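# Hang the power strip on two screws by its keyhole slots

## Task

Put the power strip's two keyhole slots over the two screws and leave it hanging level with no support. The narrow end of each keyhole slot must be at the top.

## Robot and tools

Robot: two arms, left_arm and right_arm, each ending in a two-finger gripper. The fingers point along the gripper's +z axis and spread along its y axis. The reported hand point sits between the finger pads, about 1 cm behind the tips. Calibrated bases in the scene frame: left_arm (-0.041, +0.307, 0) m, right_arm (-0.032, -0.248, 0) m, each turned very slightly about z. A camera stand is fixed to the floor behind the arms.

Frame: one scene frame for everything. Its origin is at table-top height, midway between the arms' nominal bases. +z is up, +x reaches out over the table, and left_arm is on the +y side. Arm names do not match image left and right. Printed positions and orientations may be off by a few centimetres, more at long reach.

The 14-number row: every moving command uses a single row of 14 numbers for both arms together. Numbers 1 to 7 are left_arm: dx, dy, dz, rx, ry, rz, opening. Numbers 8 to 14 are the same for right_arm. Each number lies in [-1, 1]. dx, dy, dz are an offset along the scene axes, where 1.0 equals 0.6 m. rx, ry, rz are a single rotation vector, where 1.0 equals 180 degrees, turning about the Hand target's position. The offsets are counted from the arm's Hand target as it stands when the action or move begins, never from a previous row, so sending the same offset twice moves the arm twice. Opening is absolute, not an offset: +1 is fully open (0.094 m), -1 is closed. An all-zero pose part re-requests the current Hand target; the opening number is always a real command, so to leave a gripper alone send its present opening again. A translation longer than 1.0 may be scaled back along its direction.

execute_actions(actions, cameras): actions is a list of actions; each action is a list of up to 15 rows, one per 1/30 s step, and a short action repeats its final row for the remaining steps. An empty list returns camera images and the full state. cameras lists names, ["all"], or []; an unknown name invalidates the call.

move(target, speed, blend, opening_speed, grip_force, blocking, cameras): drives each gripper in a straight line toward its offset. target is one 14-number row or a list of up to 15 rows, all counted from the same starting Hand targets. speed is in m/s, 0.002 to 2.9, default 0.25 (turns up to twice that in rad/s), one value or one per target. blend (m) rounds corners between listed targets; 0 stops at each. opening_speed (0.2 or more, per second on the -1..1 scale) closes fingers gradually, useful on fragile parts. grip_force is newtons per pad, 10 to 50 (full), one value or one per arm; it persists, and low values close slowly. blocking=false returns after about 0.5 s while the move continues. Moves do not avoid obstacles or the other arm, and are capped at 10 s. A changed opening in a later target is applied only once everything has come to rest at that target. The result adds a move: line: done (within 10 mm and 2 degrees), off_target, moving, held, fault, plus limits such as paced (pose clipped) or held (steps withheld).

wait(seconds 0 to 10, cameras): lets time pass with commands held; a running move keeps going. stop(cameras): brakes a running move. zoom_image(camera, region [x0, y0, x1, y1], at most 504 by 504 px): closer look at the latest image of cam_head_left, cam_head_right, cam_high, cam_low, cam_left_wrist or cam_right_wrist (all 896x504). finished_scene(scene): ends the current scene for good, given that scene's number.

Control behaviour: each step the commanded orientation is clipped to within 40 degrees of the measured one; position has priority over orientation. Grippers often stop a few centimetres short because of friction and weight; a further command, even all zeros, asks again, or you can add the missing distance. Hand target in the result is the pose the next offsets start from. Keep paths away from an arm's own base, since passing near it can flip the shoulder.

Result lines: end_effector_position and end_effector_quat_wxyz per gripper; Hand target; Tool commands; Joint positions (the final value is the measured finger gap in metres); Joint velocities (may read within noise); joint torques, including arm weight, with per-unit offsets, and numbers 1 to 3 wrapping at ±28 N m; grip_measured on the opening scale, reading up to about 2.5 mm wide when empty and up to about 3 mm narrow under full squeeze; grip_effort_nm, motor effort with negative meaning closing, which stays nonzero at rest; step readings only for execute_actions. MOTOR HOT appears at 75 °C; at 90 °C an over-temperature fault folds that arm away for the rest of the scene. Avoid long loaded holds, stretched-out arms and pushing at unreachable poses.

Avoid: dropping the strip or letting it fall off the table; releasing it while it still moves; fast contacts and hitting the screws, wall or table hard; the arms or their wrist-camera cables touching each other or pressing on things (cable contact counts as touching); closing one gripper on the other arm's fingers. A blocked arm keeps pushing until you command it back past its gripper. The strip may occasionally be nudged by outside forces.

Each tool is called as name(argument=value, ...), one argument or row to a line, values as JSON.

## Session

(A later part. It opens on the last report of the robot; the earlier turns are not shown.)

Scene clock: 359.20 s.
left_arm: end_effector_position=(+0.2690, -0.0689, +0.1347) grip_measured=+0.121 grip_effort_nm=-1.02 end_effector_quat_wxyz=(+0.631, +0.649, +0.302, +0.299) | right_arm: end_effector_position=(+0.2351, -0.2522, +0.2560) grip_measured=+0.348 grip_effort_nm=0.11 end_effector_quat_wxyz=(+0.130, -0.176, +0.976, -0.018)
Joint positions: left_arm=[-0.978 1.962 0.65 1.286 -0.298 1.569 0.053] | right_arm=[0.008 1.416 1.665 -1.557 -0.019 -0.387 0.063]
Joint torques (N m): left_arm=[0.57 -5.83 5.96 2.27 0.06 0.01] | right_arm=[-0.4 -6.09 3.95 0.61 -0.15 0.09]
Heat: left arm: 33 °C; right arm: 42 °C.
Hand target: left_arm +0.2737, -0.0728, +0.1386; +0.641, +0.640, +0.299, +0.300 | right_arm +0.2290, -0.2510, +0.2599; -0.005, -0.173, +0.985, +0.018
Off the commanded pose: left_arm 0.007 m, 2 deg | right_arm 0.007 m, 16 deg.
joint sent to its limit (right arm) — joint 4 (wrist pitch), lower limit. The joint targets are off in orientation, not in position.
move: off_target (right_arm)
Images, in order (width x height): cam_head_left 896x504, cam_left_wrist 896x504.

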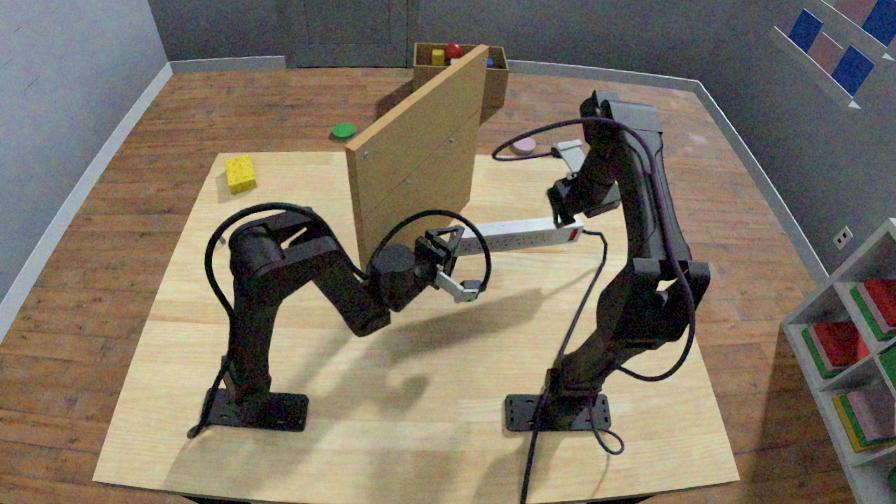

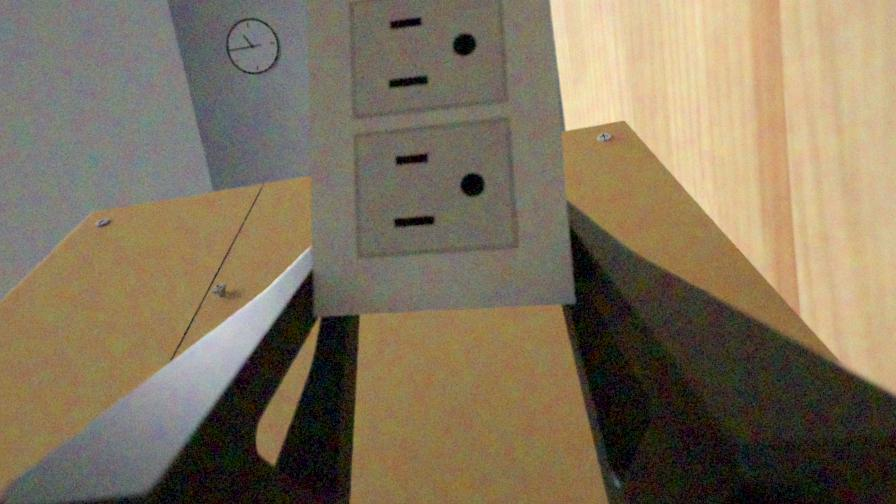

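move(
  target=[0,0,0.3333,0,0,0,-0.1, 0.025,0.0575,0.1,0.4861,-0.2584,-0.4092,0.5],
  speed=0.3,
  cameras=["cam_left_wrist", "cam_head_left", "cam_right_wrist"],
)

Scene clock: 371.83 s.
left_arm: end_effector_position=(+0.2688, -0.0739, +0.2653) grip_measured=+0.113 grip_effort_nm=-1.03 end_effector_quat_wxyz=(+0.570, +0.709, +0.297, +0.289) | right_arm: end_effector_position=(+0.2447, -0.2161, +0.3155) grip_measured=+0.498 grip_effort_nm=0.11 end_effector_quat_wxyz=(+0.432, +0.432, +0.554, +0.565)
Joint positions: left_arm=[-0.978 1.521 0.997 0.334 -0.281 1.59 0.052] | right_arm=[-0.102 0.506 0.529 -0.009 -0.398 1.586 0.07]
Joint torques (N m): left_arm=[0.55 -10.66 10.76 2.87 -0.12 -0.17] | right_arm=[0.34 0.42 5.03 1.87 0.12 0.01]
Heat: left arm: 34 °C; right arm: 39 °C.
Hand target: left_arm +0.2737, -0.0729, +0.3385; +0.641, +0.640, +0.299, +0.300 | right_arm +0.2440, -0.2166, +0.3200; +0.442, +0.426, +0.548, +0.568
Off the commanded pose: left_arm 0.073 m, 11 deg | right_arm 0.004 m, 2 deg.
move: off_target (left_arm)
Images, in order (width x height): cam_head_left 896x504, cam_left_wrist 896x504, cam_right_wrist 896x504.

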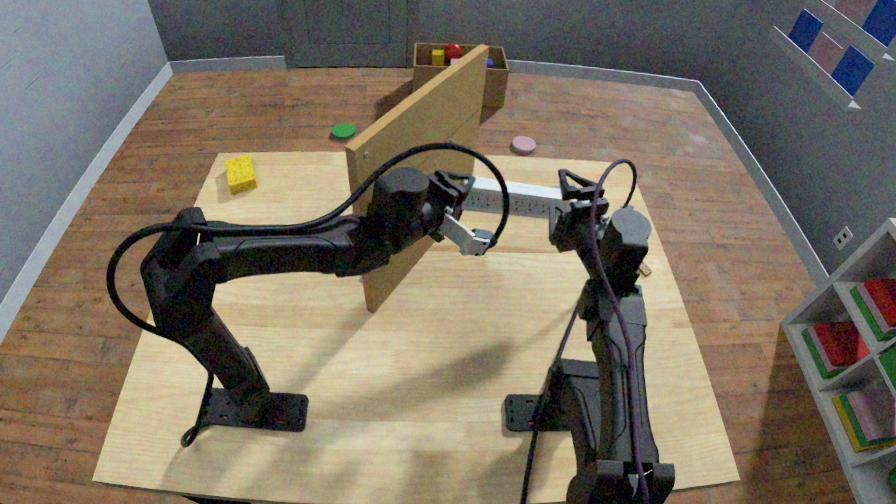

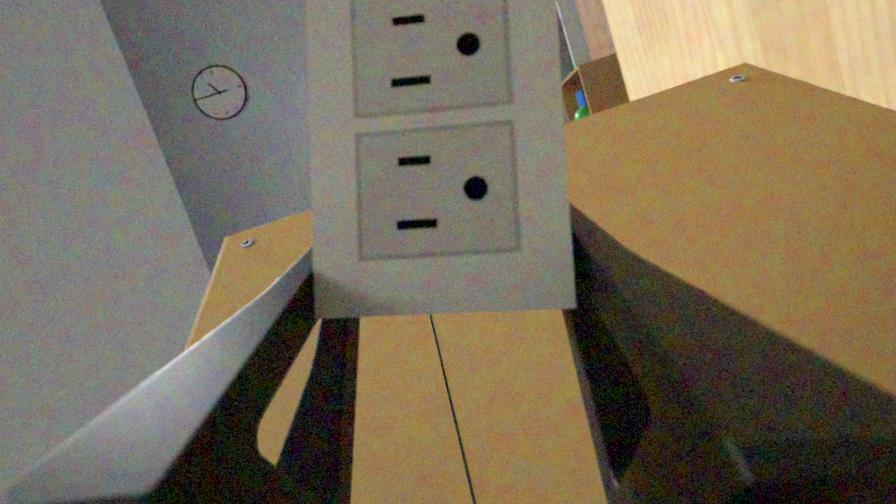

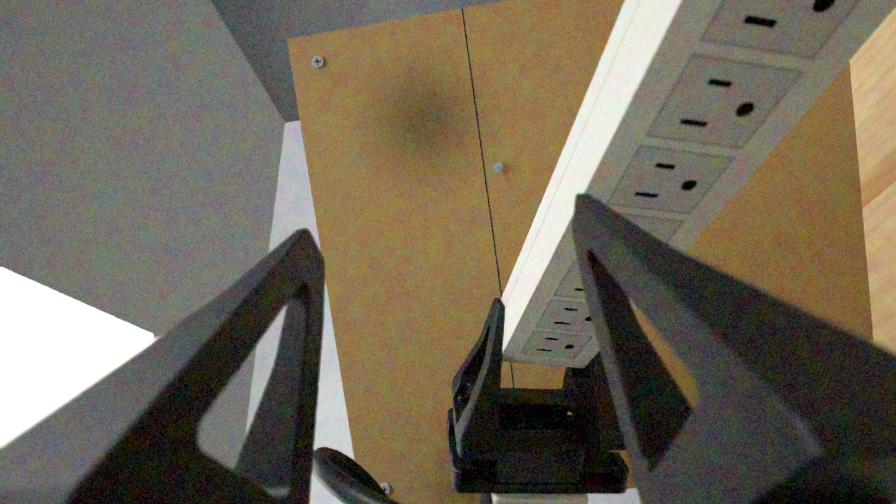

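execute_actions(
  actions=[],
  cameras=["cam_head_left", "cam_head_right", "cam_right_wrist", "cam_left_wrist"],
)

Scene clock: 378.47 s.
left_arm: end_effector_position=(+0.2688, -0.0739, +0.2653) grip_measured=+0.113 grip_effort_nm=-1.03 end_effector_quat_wxyz=(+0.570, +0.709, +0.297, +0.289) | right_arm: end_effector_position=(+0.2447, -0.2161, +0.3156) grip_measured=+0.498 grip_effort_nm=0.11 end_effector_quat_wxyz=(+0.433, +0.432, +0.554, +0.565)
Joint positions: left_arm=[-0.978 1.521 0.997 0.334 -0.281 1.59 0.052] | right_arm=[-0.102 0.506 0.529 -0.009 -0.397 1.586 0.07]
Joint velocities: within noise
Joint torques (N m): left_arm=[0.54 -10.66 10.73 2.87 -0.13 -0.17] | right_arm=[0.35 0.46 5.05 1.86 0.11 0]
Heat: left arm: 35 °C; right arm: 38 °C.
Hand target: left_arm +0.2737, -0.0729, +0.3385; +0.641, +0.640, +0.299, +0.300 | right_arm +0.2440, -0.2165, +0.3200; +0.442, +0.426, +0.548, +0.569
Tool commands: left_gripper/opening=-0.1 right_gripper/opening=+0.5
Off the commanded pose: left_arm 0.073 m, 11 deg | right_arm 0.004 m, 2 deg.
Images, in order (width x height): cam_head_left 896x504, cam_head_right 896x504, cam_left_wrist 896x504, cam_right_wrist 896x504.

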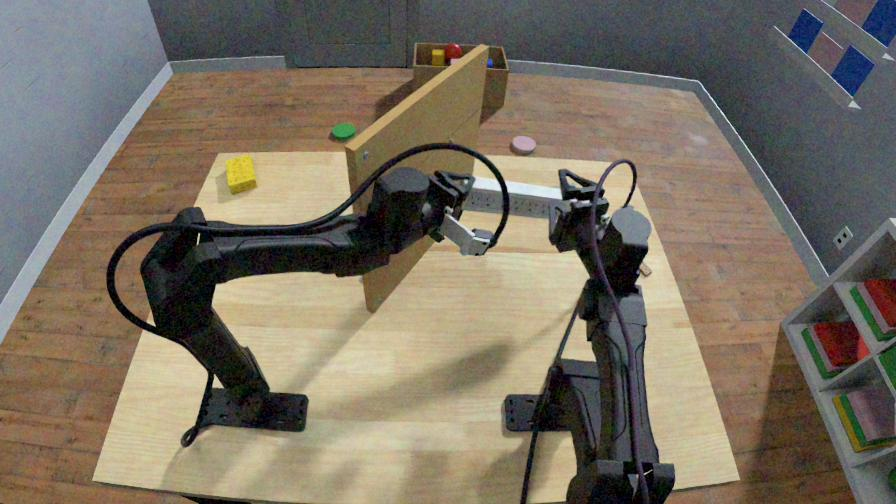

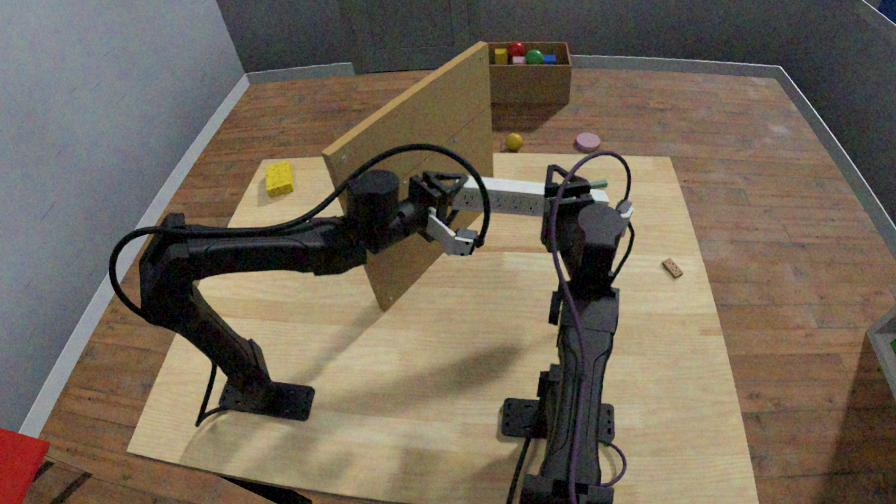

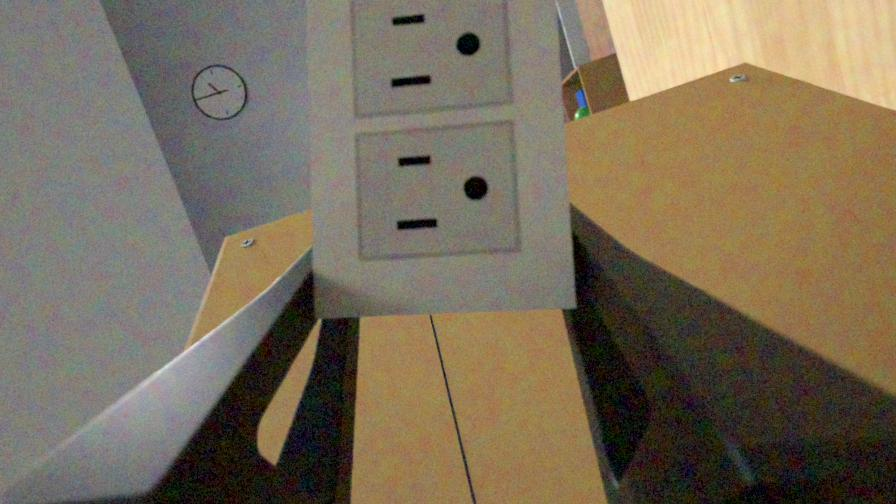

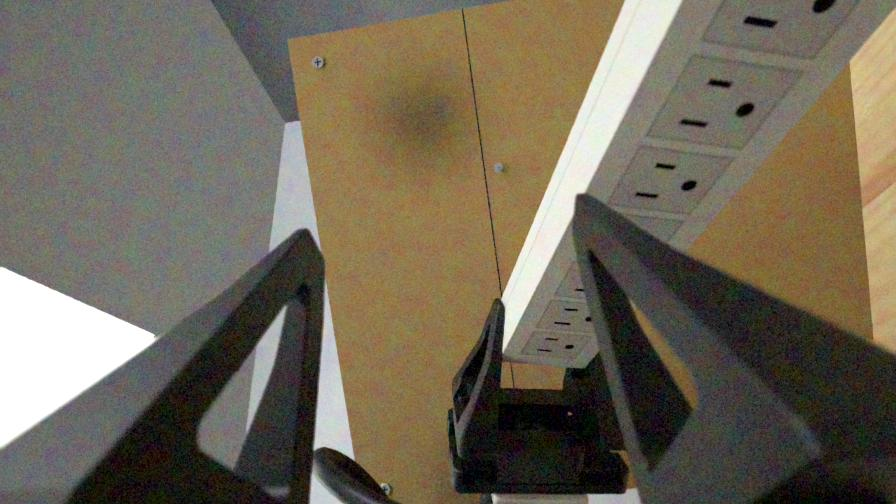

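move(
  target=[0, 0, 0.0667, -0.0288, -0.0338, 0, -0.1, 0, 0, 0, 0, 0, 0, 0.5],
  speed=0.08,
  cameras=["cam_right_wrist"],
)

Scene clock: 392.30 s.
left_arm: end_effector_position=(+0.2680, -0.0746, +0.3014) grip_measured=+0.106 grip_effort_nm=-1.03 end_effector_quat_wxyz=(+0.608, +0.678, +0.275, +0.309) | right_arm: end_effector_position=(+0.2447, -0.2162, +0.3156) grip_measured=+0.498 grip_effort_nm=0.11 end_effector_quat_wxyz=(+0.433, +0.432, +0.554, +0.565)
Joint positions: left_arm=[-0.978 1.498 1.005 0.421 -0.275 1.636 0.052] | right_arm=[-0.102 0.506 0.529 -0.009 -0.397 1.586 0.07]
Joint torques (N m): left_arm=[0.65 -9.03 11.19 3.24 -0.11 -0.23] | right_arm=[0.36 0.34 5.04 1.87 0.12 0]
Heat: left arm: 36 °C; right arm: 35 °C.
Hand target: left_arm +0.2737, -0.0728, +0.3786; +0.684, +0.594, +0.278, +0.320 | right_arm +0.2440, -0.2166, +0.3200; +0.442, +0.426, +0.548, +0.568
Off the commanded pose: left_arm 0.077 m, 13 deg | right_arm 0.004 m, 2 deg.
move: off_target (left_arm)
Images, in order (width x height): cam_right_wrist 896x504.

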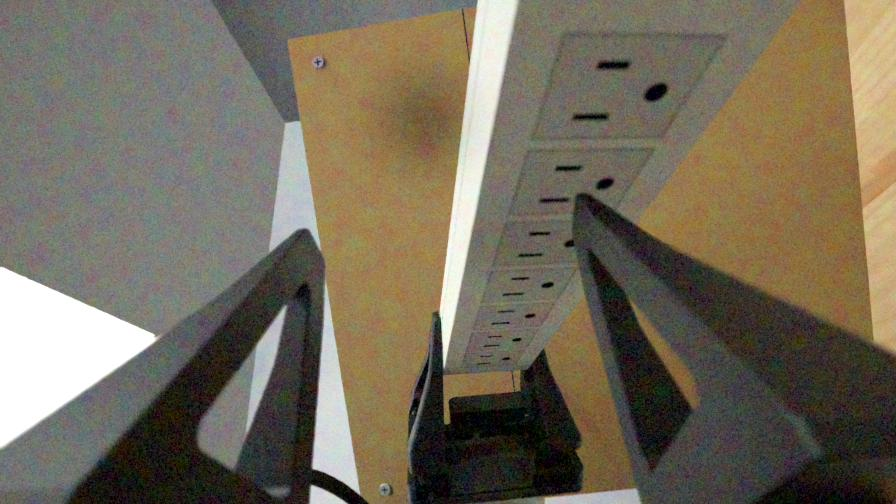

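zoom_image(
  camera="cam_right_wrist",
  region=[392, 0, 842, 400],
)

Scaled by 1.120 from the camera's 896x504 image, which has a finer 1280x720 frame.

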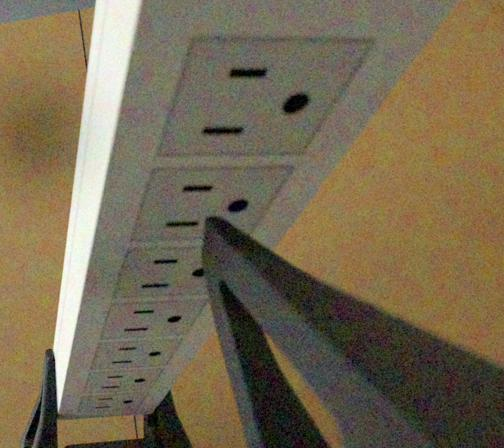

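move(
  target=[
    [0, 0, 0, 0, 0, 0, -0.1, -0.05, 0, 0, 0.0551, 0.0090, -0.0589, 0.5],
    [0, 0, 0, 0, 0, 0, -0.1, -0.0333, 0.0477, -0.0617, 0.0551, 0.0090, -0.0589, 0.5],
  ],
  speed=0.08,
  blend=[0.01, 0],
  cameras=["cam_right_wrist"],
)

Scene clock: 424.30 s.
left_arm: end_effector_position=(+0.2680, -0.0746, +0.3014) grip_measured=+0.106 grip_effort_nm=-1.03 end_effector_quat_wxyz=(+0.608, +0.678, +0.274, +0.309) | right_arm: end_effector_position=(+0.2234, -0.1874, +0.2822) grip_measured=+0.498 grip_effort_nm=0.11 end_effector_quat_wxyz=(+0.442, +0.520, +0.465, +0.564)
Joint positions: left_arm=[-0.978 1.498 1.005 0.421 -0.275 1.637 0.052] | right_arm=[0.605 0.375 0.374 0.032 0.499 1.733 0.07]
Joint torques (N m): left_arm=[0.65 -9.02 11.19 3.26 -0.11 -0.26] | right_arm=[0.35 1.95 5.18 1.77 0.14 -0.05]
Heat: left arm: 43 °C; right arm: 32 °C.
Hand target: left_arm +0.2737, -0.0728, +0.3786; +0.684, +0.594, +0.278, +0.320 | right_arm +0.2240, -0.1879, +0.2829; +0.446, +0.519, +0.461, +0.564
Off the commanded pose: left_arm 0.077 m, 13 deg | right_arm 0.001 m, 1 deg.
move: off_target (left_arm)
Images, in order (width x height): cam_right_wrist 896x504.

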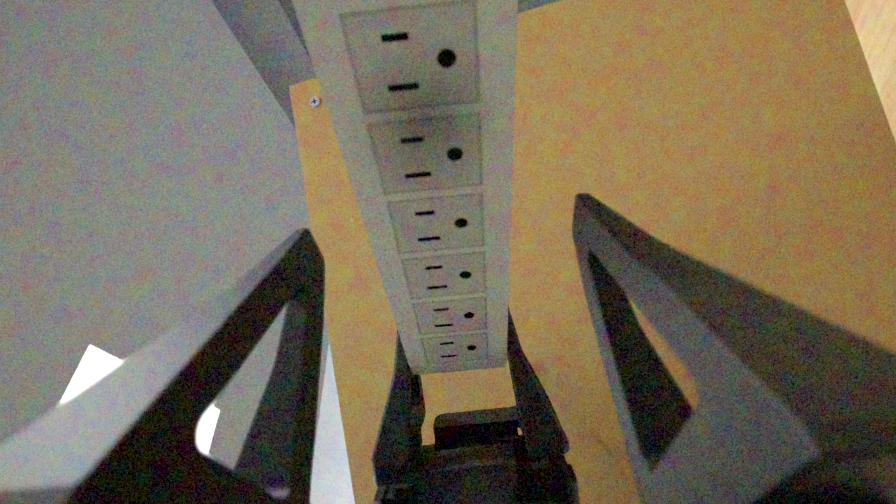

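move(
  target=[0, 0, 0, 0, 0, 0, -0.1, 0.075, 0.005, 0.008, 0.0139, 0.0009, 0, 0.5],
  speed=0.06,
  cameras=["cam_right_wrist"],
)

Scene clock: 433.17 s.
left_arm: end_effector_position=(+0.2745, -0.0684, +0.3021) grip_measured=+0.106 grip_effort_nm=-1.03 end_effector_quat_wxyz=(+0.603, +0.673, +0.284, +0.321) | right_arm: end_effector_position=(+0.2674, -0.1848, +0.2675) grip_measured=+0.498 grip_effort_nm=0.12 end_effector_quat_wxyz=(+0.430, +0.539, +0.466, +0.555)
Joint positions: left_arm=[-0.968 1.498 1.005 0.423 -0.297 1.64 0.052] | right_arm=[0.454 0.639 0.379 0.245 0.36 1.776 0.07]
Joint torques (N m): left_arm=[-0.1 -9.03 11.22 3.18 0.13 -0.26] | right_arm=[-0.47 0.23 7.92 1.87 -0.08 -0.04]
Heat: left arm: 44 °C; right arm: 32 °C.
Hand target: left_arm +0.2736, -0.0729, +0.3786; +0.684, +0.594, +0.278, +0.320 | right_arm +0.2690, -0.1849, +0.2877; +0.434, +0.530, +0.449, +0.574
Off the commanded pose: left_arm 0.077 m, 13 deg | right_arm 0.020 m, 3 deg.
move: off_target (left_arm, right_arm)
Images, in order (width x height): cam_right_wrist 896x504.

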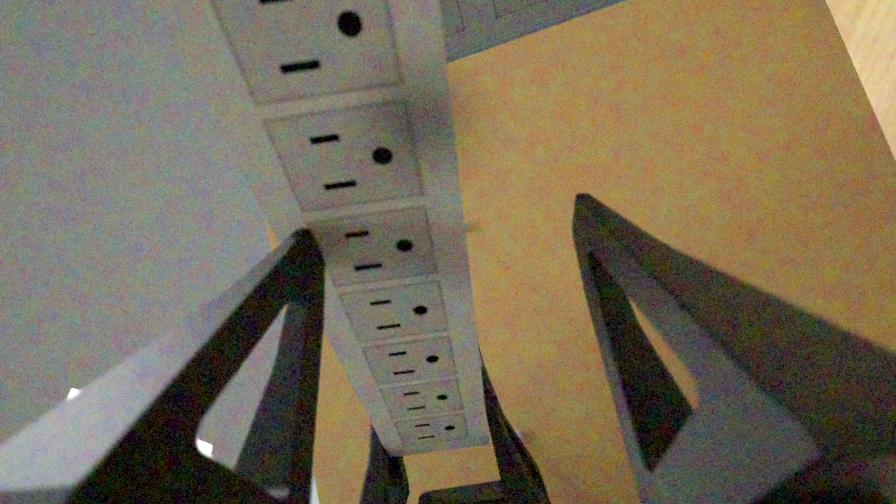

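move(
  target=[
    [0, 0, 0, 0, 0, 0, -0.1, -0.0417, -0.003, 0, 0, 0, 0, 0.5],
    [0, 0, 0, 0, 0, 0, -0.1, -0.0417, 0.02, 0.0333, 0, 0, 0, 0.5],
  ],
  speed=0.06,
  cameras=["cam_right_wrist"],
)

Scene clock: 440.63 s.
left_arm: end_effector_position=(+0.2713, -0.0719, +0.3022) grip_measured=+0.106 grip_effort_nm=-1.03 end_effector_quat_wxyz=(+0.607, +0.676, +0.277, +0.313) | right_arm: end_effector_position=(+0.2450, -0.1713, +0.2972) grip_measured=+0.498 grip_effort_nm=0.11 end_effector_quat_wxyz=(+0.429, +0.531, +0.455, +0.571)
Joint positions: left_arm=[-0.97 1.498 1.005 0.424 -0.276 1.64 0.052] | right_arm=[0.623 0.56 0.45 0.135 0.519 1.776 0.07]
Joint torques (N m): left_arm=[0.06 -8.96 11.28 3.21 -0.1 -0.28] | right_arm=[0.32 0.66 7.64 1.51 0.14 -0.07]
Heat: left arm: 44 °C; right arm: 31 °C.
Hand target: left_arm +0.2737, -0.0728, +0.3786; +0.684, +0.593, +0.278, +0.320 | right_arm +0.2440, -0.1729, +0.3077; +0.434, +0.530, +0.449, +0.574
Off the commanded pose: left_arm 0.076 m, 13 deg | right_arm 0.011 m, 1 deg.
move: off_target (left_arm, right_arm)
Images, in order (width x height): cam_right_wrist 896x504.

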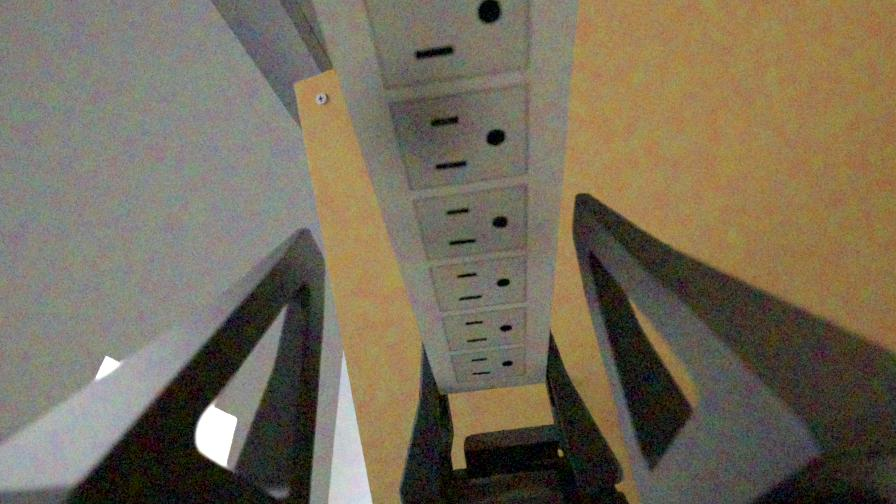

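move(
  target=[0, 0, 0, 0, 0, 0, -0.1, 0.02, -0.0052, -0.0128, 0, 0, 0, 0.5],
  speed=0.06,
  cameras=["cam_right_wrist"],
)

Scene clock: 444.63 s.
left_arm: end_effector_position=(+0.2713, -0.0719, +0.3022) grip_measured=+0.106 grip_effort_nm=-1.03 end_effector_quat_wxyz=(+0.607, +0.676, +0.277, +0.313) | right_arm: end_effector_position=(+0.2560, -0.1758, +0.2937) grip_measured=+0.498 grip_effort_nm=0.11 end_effector_quat_wxyz=(+0.432, +0.534, +0.455, +0.566)
Joint positions: left_arm=[-0.97 1.498 1.005 0.424 -0.276 1.64 0.052] | right_arm=[0.559 0.605 0.45 0.171 0.466 1.776 0.07]
Joint torques (N m): left_arm=[0.03 -8.96 11.28 3.22 -0.09 -0.28] | right_arm=[-0.4 0.23 5.86 1.77 -0.09 -0.02]
Heat: left arm: 44 °C; right arm: 31 °C.
Hand target: left_arm +0.2737, -0.0728, +0.3786; +0.684, +0.593, +0.278, +0.320 | right_arm +0.2560, -0.1760, +0.3000; +0.434, +0.530, +0.449, +0.574
Off the commanded pose: left_arm 0.076 m, 13 deg | right_arm 0.006 m, 1 deg.
move: off_target (left_arm)
Images, in order (width x height): cam_right_wrist 896x504.

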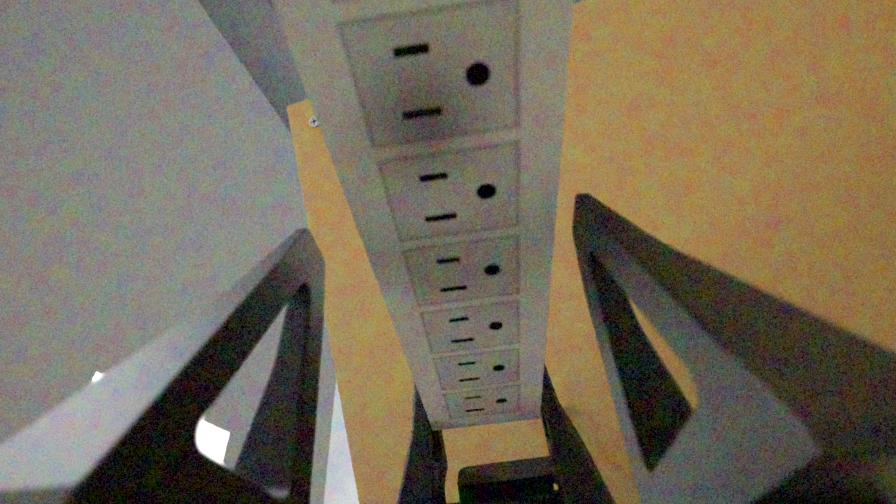

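move(
  target=[0, 0, 0, 0, 0, 0, -0.1, 0.025, 0.0017, -0.0058, 0, 0, 0, 0.5],
  speed=0.05,
  cameras=["cam_right_wrist"],
)

Scene clock: 447.43 s.
left_arm: end_effector_position=(+0.2713, -0.0719, +0.3022) grip_measured=+0.106 grip_effort_nm=-1.03 end_effector_quat_wxyz=(+0.607, +0.676, +0.277, +0.313) | right_arm: end_effector_position=(+0.2706, -0.1747, +0.2907) grip_measured=+0.498 grip_effort_nm=0.11 end_effector_quat_wxyz=(+0.433, +0.534, +0.456, +0.566)
Joint positions: left_arm=[-0.97 1.498 1.005 0.424 -0.276 1.64 0.052] | right_arm=[0.512 0.684 0.45 0.25 0.419 1.776 0.07]
Joint torques (N m): left_arm=[0.06 -8.96 11.28 3.21 -0.09 -0.28] | right_arm=[-0.4 -0.2 5.86 1.78 -0.01 -0.01]
Heat: left arm: 44 °C; right arm: 31 °C.
Hand target: left_arm +0.2737, -0.0728, +0.3786; +0.684, +0.593, +0.278, +0.320 | right_arm +0.2710, -0.1750, +0.2965; +0.434, +0.530, +0.449, +0.574
Off the commanded pose: left_arm 0.076 m, 13 deg | right_arm 0.006 m, 1 deg.
move: off_target (left_arm)
Images, in order (width x height): cam_right_wrist 896x504.

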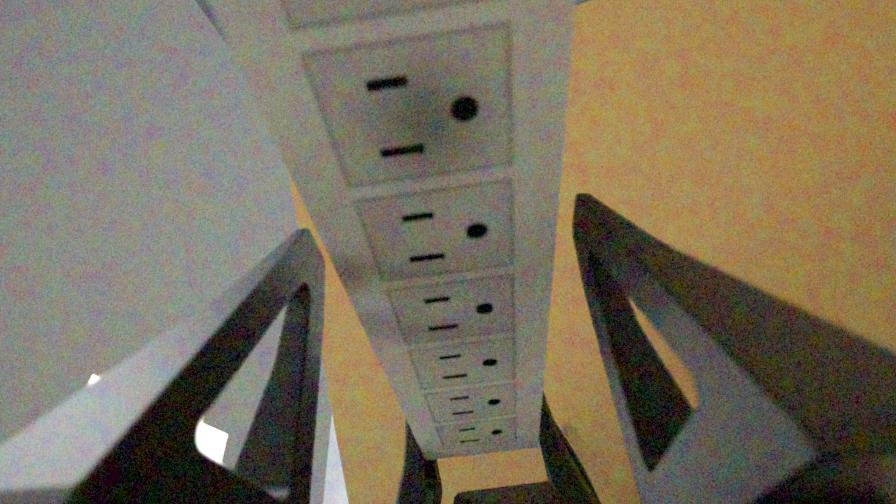

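move(
  target=[
    [0, 0, 0, 0, 0, 0, -0.1, 0.0108, -0.0167, 0.0042, 0, 0, 0, 0.5],
    [0, 0, 0, 0, 0, 0, -0.1, 0.0108, -0.0167, 0.0042, 0, 0, 0, -0.1],
  ],
  speed=0.05,
  grip_force=[50, 50],
  cameras=["cam_right_wrist"],
)

Scene clock: 455.67 s.
left_arm: end_effector_position=(+0.2713, -0.0720, +0.3027) grip_measured=+0.106 grip_effort_nm=-1.03 end_effector_quat_wxyz=(+0.608, +0.675, +0.277, +0.313) | right_arm: end_effector_position=(+0.2771, -0.1847, +0.2886) grip_measured=+0.083 grip_effort_nm=-1.02 end_effector_quat_wxyz=(+0.432, +0.535, +0.458, +0.564)
Joint positions: left_arm=[-0.97 1.498 1.006 0.424 -0.276 1.638 0.052] | right_arm=[0.427 0.693 0.45 0.252 0.333 1.778 0.051]
Joint velocities: left_arm=[within noise] | right_arm=[-0.002 -0.002 0.007 -0.154 -0.022 -0.022 0]
Joint torques (N m): left_arm=[0.03 -8.92 11.25 3.21 -0.09 -0.26] | right_arm=[-0.36 -0.24 6.74 1.79 -0.05 0]
Heat: left arm: 45 °C; right arm: 31 °C.
Hand target: left_arm +0.2737, -0.0728, +0.3786; +0.684, +0.594, +0.278, +0.320 | right_arm +0.2775, -0.1850, +0.2991; +0.434, +0.530, +0.449, +0.574
Off the commanded pose: left_arm 0.076 m, 13 deg | right_arm 0.010 m, 2 deg.
move: off_target (left_arm); target 2's new opening was sent with right_arm's hand 0.011 m and 2 deg from that target
Images, in order (width x height): cam_right_wrist 896x504.

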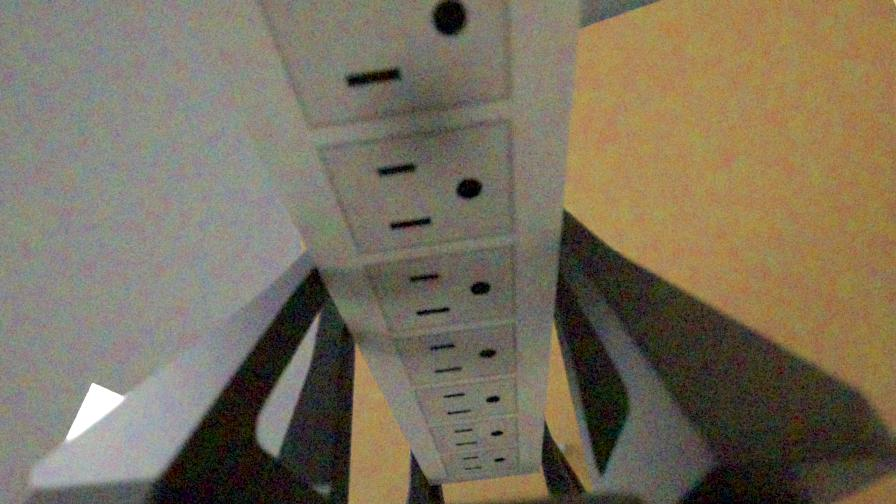

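move(
  target=[0, 0, -0.0667, 0, 0, 0, -0.1, 0, 0, 0.0333, 0, 0, 0, -0.1],
  speed=0.05,
)

wait(
  seconds=0.3,
  cameras=["cam_right_wrist", "cam_head_right"],
)

Scene clock: 457.93 s.
left_arm: end_effector_position=(+0.2703, -0.0705, +0.3100) grip_measured=+0.106 grip_effort_nm=-1.03 end_effector_quat_wxyz=(+0.635, +0.649, +0.281, +0.311) | right_arm: end_effector_position=(+0.2767, -0.1848, +0.3042) grip_measured=+0.083 grip_effort_nm=-1.03 end_effector_quat_wxyz=(+0.450, +0.519, +0.471, +0.553)
Joint positions: left_arm=[-0.97 1.498 0.97 0.526 -0.276 1.617 0.052] | right_arm=[0.427 0.693 0.503 0.208 0.333 1.716 0.051]
Joint torques (N m): left_arm=[0.02 -4.72 6.53 3.64 -0.11 -0.1] | right_arm=[-0.34 0.05 8.58 1.52 -0.08 0.57]
Heat: left arm: 44 °C; right arm: 31 °C.
Hand target: left_arm +0.2737, -0.0728, +0.3385; +0.684, +0.594, +0.278, +0.320 | right_arm +0.2775, -0.1849, +0.3190; +0.434, +0.530, +0.449, +0.574
Off the commanded pose: left_arm 0.029 m, 9 deg | right_arm 0.015 m, 4 deg.
move: off_target (left_arm, right_arm)

Scene clock: 458.23 s.
left_arm: end_effector_position=(+0.2703, -0.0705, +0.3100) grip_measured=+0.106 grip_effort_nm=-1.02 end_effector_quat_wxyz=(+0.635, +0.649, +0.281, +0.311) | right_arm: end_effector_position=(+0.2767, -0.1848, +0.3042) grip_measured=+0.083 grip_effort_nm=-1.03 end_effector_quat_wxyz=(+0.450, +0.519, +0.471, +0.553)
Joint positions: left_arm=[-0.97 1.498 0.97 0.526 -0.276 1.617 0.052] | right_arm=[0.427 0.693 0.503 0.208 0.333 1.716 0.051]
Joint torques (N m): left_arm=[0.02 -4.7 6.54 3.65 -0.11 -0.09] | right_arm=[-0.36 0.1 8.58 1.53 -0.07 0.6]
Heat: left arm: 44 °C; right arm: 31 °C.
Hand target: left_arm +0.2737, -0.0728, +0.3385; +0.684, +0.594, +0.278, +0.320 | right_arm +0.2775, -0.1849, +0.3189; +0.434, +0.530, +0.449, +0.574
Tool commands: left_gripper/opening=-0.1 right_gripper/opening=-0.1
Off the commanded pose: left_arm 0.029 m, 9 deg | right_arm 0.015 m, 4 deg.
wait: 0.30 s; at rest by 0.17 s
Images, in order (width x height): cam_head_right 896x504, cam_right_wrist 896x504.

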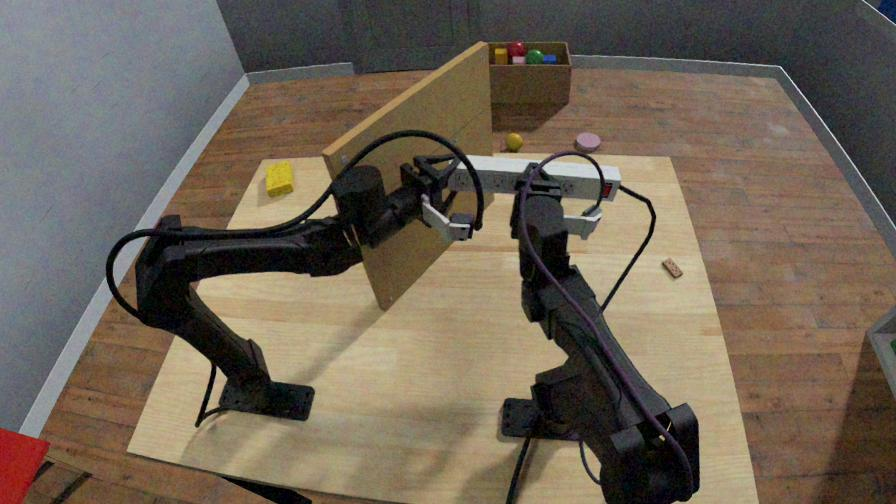

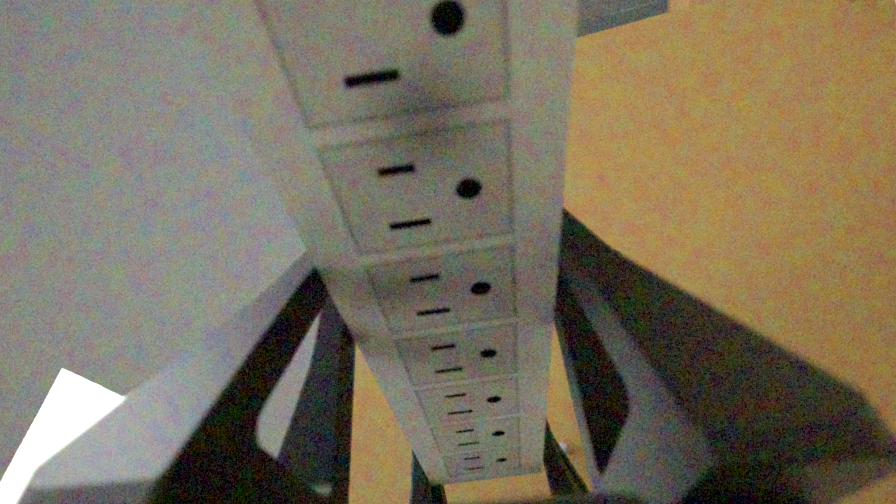

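move(
  target=[0, 0, -0.05, 0.0288, 0.0338, 0, -0.1, 0, 0, 0.025, -0.0277, -0.0018, 0, -0.1],
  speed=0.05,
  cameras=["cam_left_wrist"],
)

Scene clock: 463.63 s.
left_arm: end_effector_position=(+0.2703, -0.0704, +0.3050) grip_measured=+0.105 grip_effort_nm=-1.03 end_effector_quat_wxyz=(+0.636, +0.648, +0.300, +0.291) | right_arm: end_effector_position=(+0.2778, -0.1843, +0.3059) grip_measured=+0.083 grip_effort_nm=-1.03 end_effector_quat_wxyz=(+0.451, +0.520, +0.493, +0.532)
Joint positions: left_arm=[-0.97 1.498 0.97 0.506 -0.276 1.561 0.052] | right_arm=[0.424 0.704 0.557 0.119 0.327 1.689 0.051]
Joint torques (N m): left_arm=[-0.13 -4.62 7.43 2.32 -0.16 0.11] | right_arm=[-0.38 -0.61 9.1 1.81 -0.05 0.02]
Heat: left arm: 46 °C; right arm: 32 °C.
Hand target: left_arm +0.2737, -0.0728, +0.3085; +0.641, +0.640, +0.299, +0.300 | right_arm +0.2775, -0.1850, +0.3341; +0.458, +0.509, +0.473, +0.555
Off the commanded pose: left_arm 0.005 m, 1 deg | right_arm 0.028 m, 4 deg.
move: off_target (right_arm)
Images, in order (width x height): cam_left_wrist 896x504.

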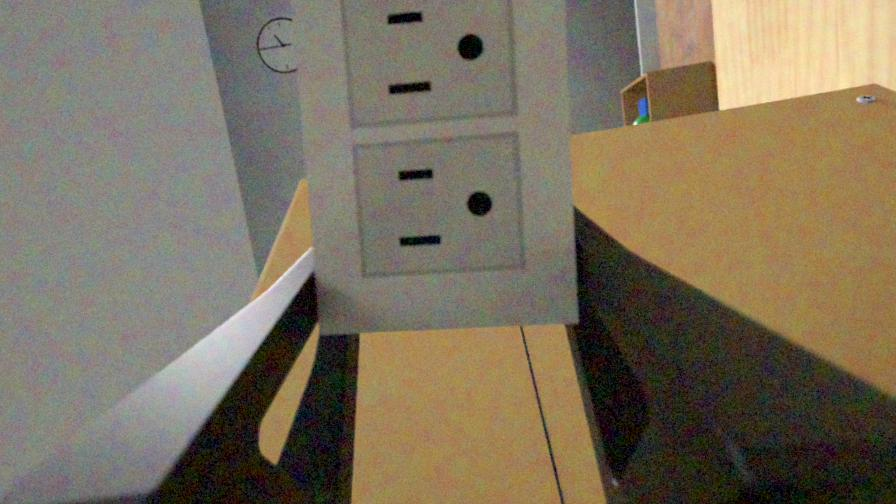

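move(
  target=[
    [0, 0, 0, 0, 0, 0, 0.6, 0, 0, 0, 0, 0, 0, -0.1],
    [-0.114, 0.0975, 0, 0, 0, 0, 0.6, 0, 0, 0, 0, 0, 0, -0.1],
  ],
  speed=0.08,
  opening_speed=1.0,
  cameras=["cam_right_wrist", "cam_left_wrist", "cam_head_right"],
)

Scene clock: 468.83 s.
left_arm: end_effector_position=(+0.2090, -0.0191, +0.3134) grip_measured=+0.597 grip_effort_nm=0.15 end_effector_quat_wxyz=(+0.646, +0.636, +0.298, +0.299) | right_arm: end_effector_position=(+0.2773, -0.1843, +0.2962) grip_measured=+0.083 grip_effort_nm=-1.03 end_effector_quat_wxyz=(+0.438, +0.533, +0.499, +0.525)
Joint positions: left_arm=[-1.071 1.186 0.733 0.469 -0.385 1.571 0.075] | right_arm=[0.424 0.704 0.558 0.076 0.326 1.716 0.051]
Joint torques (N m): left_arm=[-0.51 -5.12 5.45 1.78 -0.13 0.01] | right_arm=[-0.21 -1.17 8.88 2.17 0.01 -0.26]
Heat: left arm: 44 °C; right arm: 32 °C.
Hand target: left_arm +0.2052, -0.0144, +0.3084; +0.641, +0.640, +0.299, +0.300 | right_arm +0.2775, -0.1850, +0.3340; +0.458, +0.509, +0.473, +0.555
Off the commanded pose: left_arm 0.008 m, 1 deg | right_arm 0.038 m, 6 deg.
move: off_target (right_arm)
Images, in order (width x height): cam_head_right 896x504, cam_left_wrist 896x504, cam_right_wrist 896x504.

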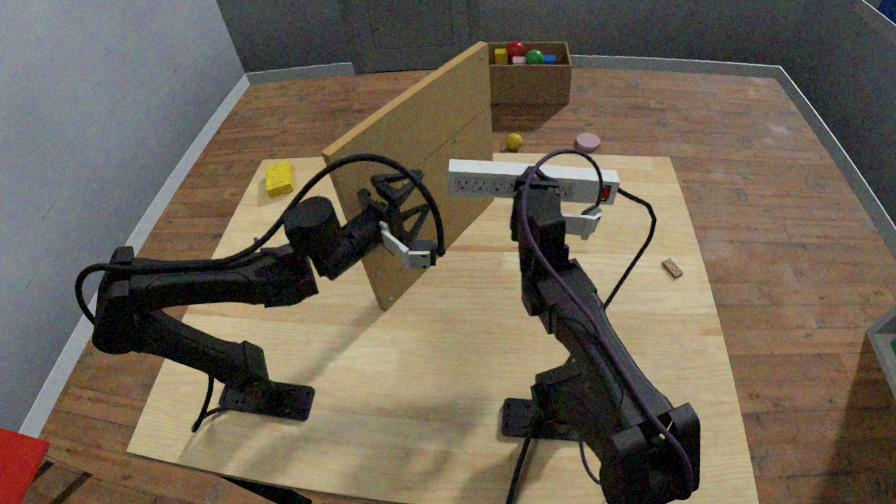

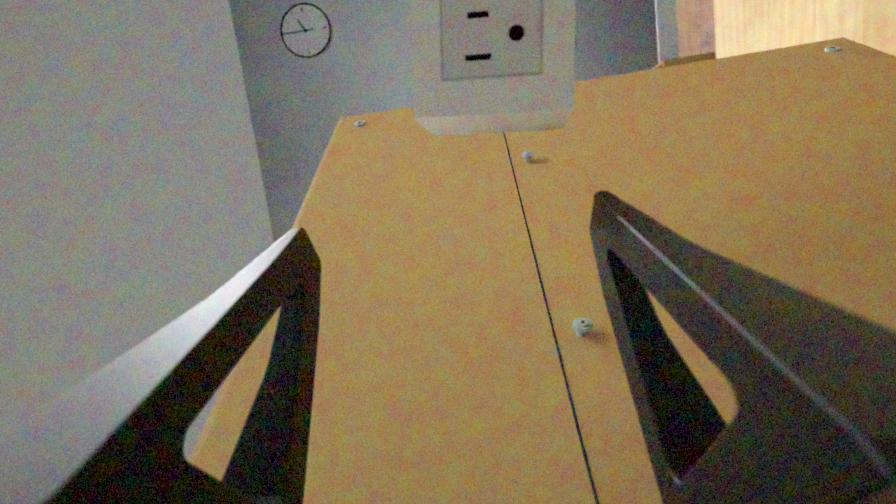

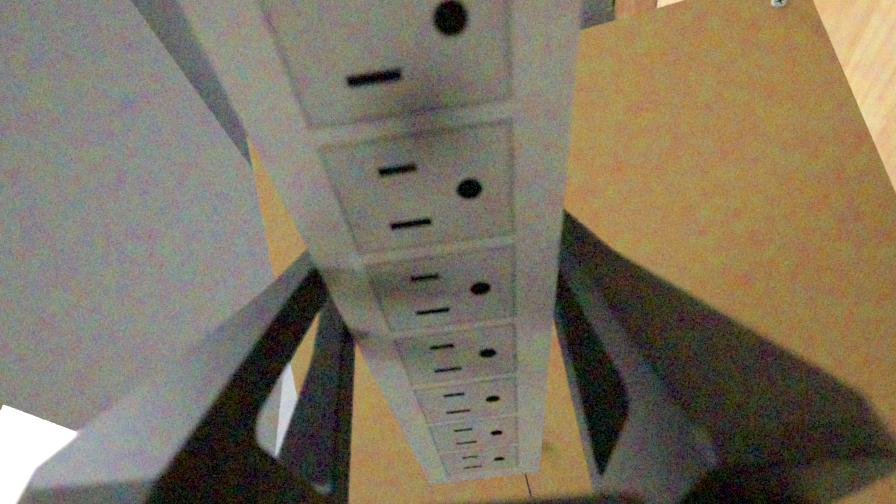

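move(
  target=[-0.1187, 0.1623, 0.0543, -0.4024, 0.297, 0.0301, 0.6, 0, 0, 0, 0, 0, 0, -0.1],
  speed=0.15,
  cameras=["cam_left_wrist", "cam_head_right"],
)

Scene clock: 486.83 s.
left_arm: end_effector_position=(+0.1346, +0.0777, +0.3347) grip_measured=+0.597 grip_effort_nm=0.15 end_effector_quat_wxyz=(+0.677, +0.211, +0.677, -0.198) | right_arm: end_effector_position=(+0.2773, -0.1843, +0.2961) grip_measured=+0.083 grip_effort_nm=-1.03 end_effector_quat_wxyz=(+0.438, +0.533, +0.499, +0.524)
Joint positions: left_arm=[-1.37 0.678 0.645 0.025 -0.797 0.013 0.075] | right_arm=[0.424 0.704 0.558 0.076 0.326 1.716 0.051]
Joint torques (N m): left_arm=[-0.58 -0.44 7.95 1.54 -0.23 -0.11] | right_arm=[-0.18 -1.16 8.91 2.18 0 -0.26]
Heat: left arm: 40 °C; right arm: 33 °C.
Hand target: left_arm +0.1340, +0.0831, +0.3411; +0.678, +0.201, +0.678, -0.200 | right_arm +0.2775, -0.1850, +0.3340; +0.458, +0.509, +0.473, +0.555
Off the commanded pose: left_arm 0.008 m, 1 deg | right_arm 0.038 m, 6 deg.
move: off_target (right_arm)
Images, in order (width x height): cam_head_right 896x504, cam_left_wrist 896x504.

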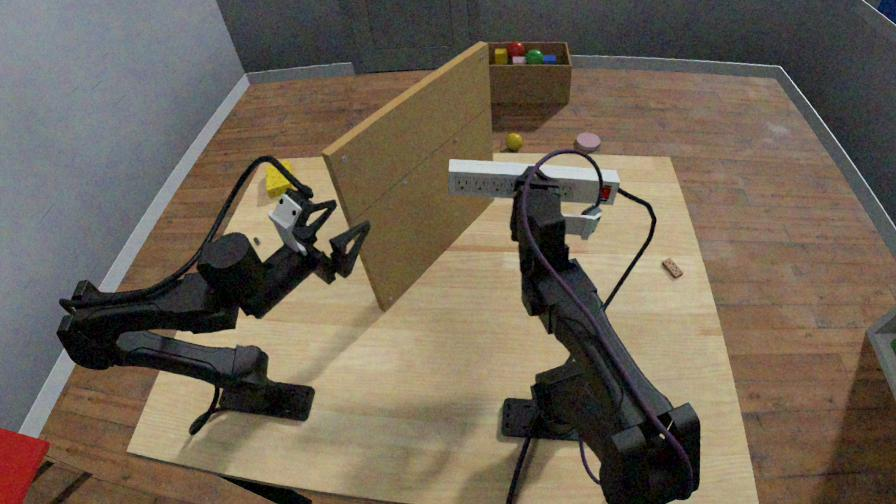

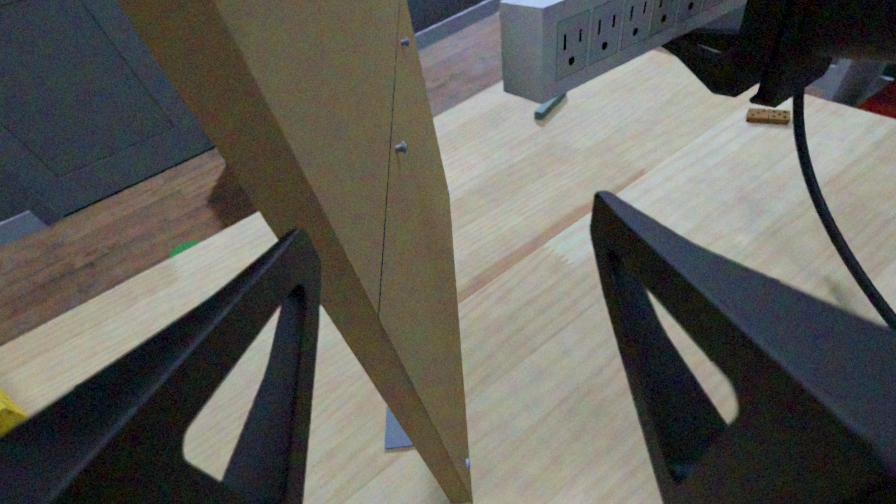

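move(
  target=[0, 0, 0, 0, 0, 0, 0.6, 0.0592, 0.1825, 0, -0.0553, -0.0382, 0.2943, -0.1],
  speed=0.1,
  cameras=["cam_left_wrist", "cam_head_right", "cam_right_wrist"],
)

Scene clock: 500.17 s.
left_arm: end_effector_position=(+0.1346, +0.0778, +0.3345) grip_measured=+0.597 grip_effort_nm=0.15 end_effector_quat_wxyz=(+0.677, +0.211, +0.677, -0.198) | right_arm: end_effector_position=(+0.3064, -0.0753, +0.2867) grip_measured=+0.083 grip_effort_nm=-1.03 end_effector_quat_wxyz=(+0.158, +0.250, +0.686, +0.665)
Joint positions: left_arm=[-1.37 0.678 0.645 0.025 -0.797 0.012 0.075] | right_arm=[0.129 1.203 0.729 0.367 -0.898 1.603 0.051]
Joint torques (N m): left_arm=[-0.58 -0.46 7.97 1.55 -0.24 -0.12] | right_arm=[-0.54 -4.3 9.46 2.56 -0.19 -0.47]
Heat: left arm: 39 °C; right arm: 35 °C.
Hand target: left_arm +0.1340, +0.0831, +0.3411; +0.678, +0.200, +0.678, -0.200 | right_arm +0.3130, -0.0755, +0.3339; +0.230, +0.172, +0.667, +0.687
Off the commanded pose: left_arm 0.008 m, 1 deg | right_arm 0.048 m, 13 deg.
move: off_target (right_arm)
Images, in order (width x height): cam_head_right 896x504, cam_left_wrist 896x504, cam_right_wrist 896x504.

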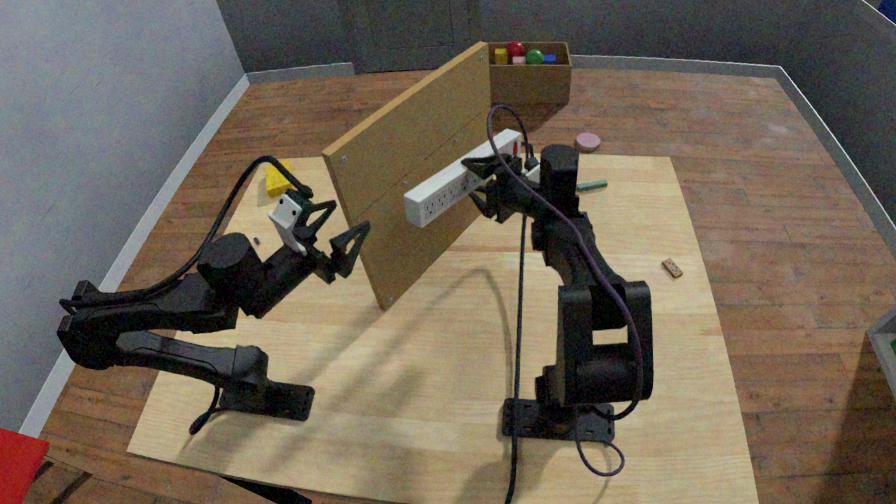

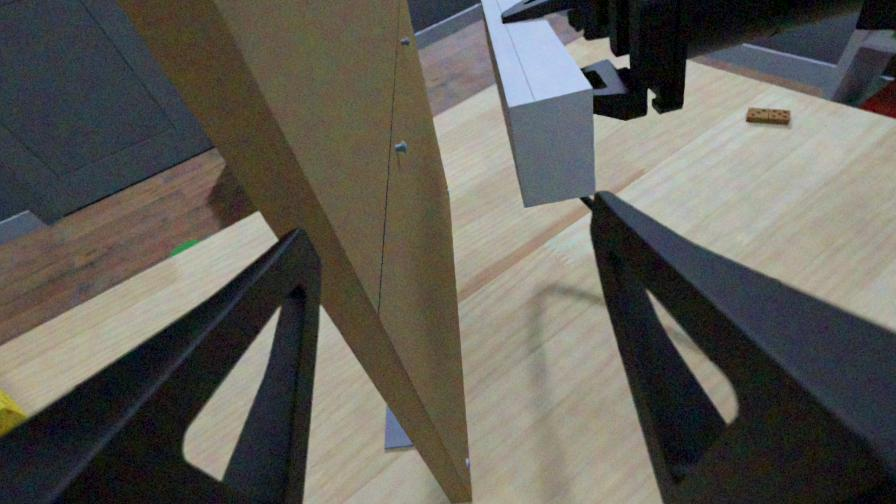

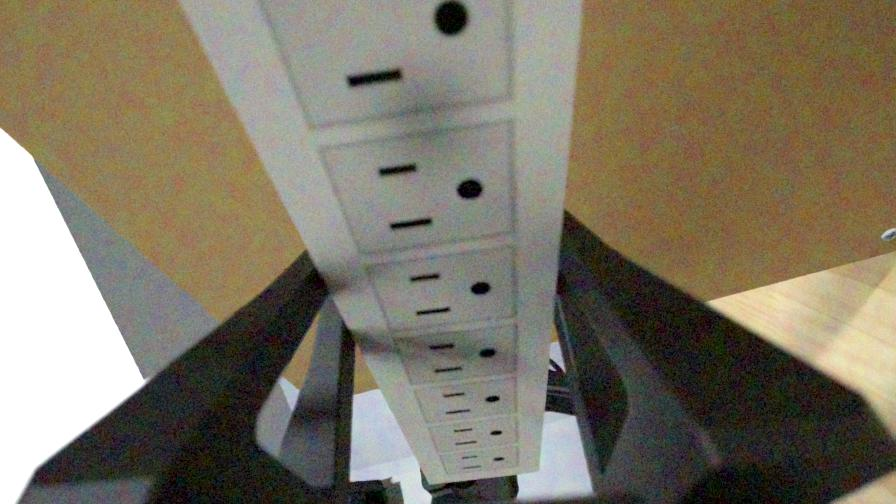

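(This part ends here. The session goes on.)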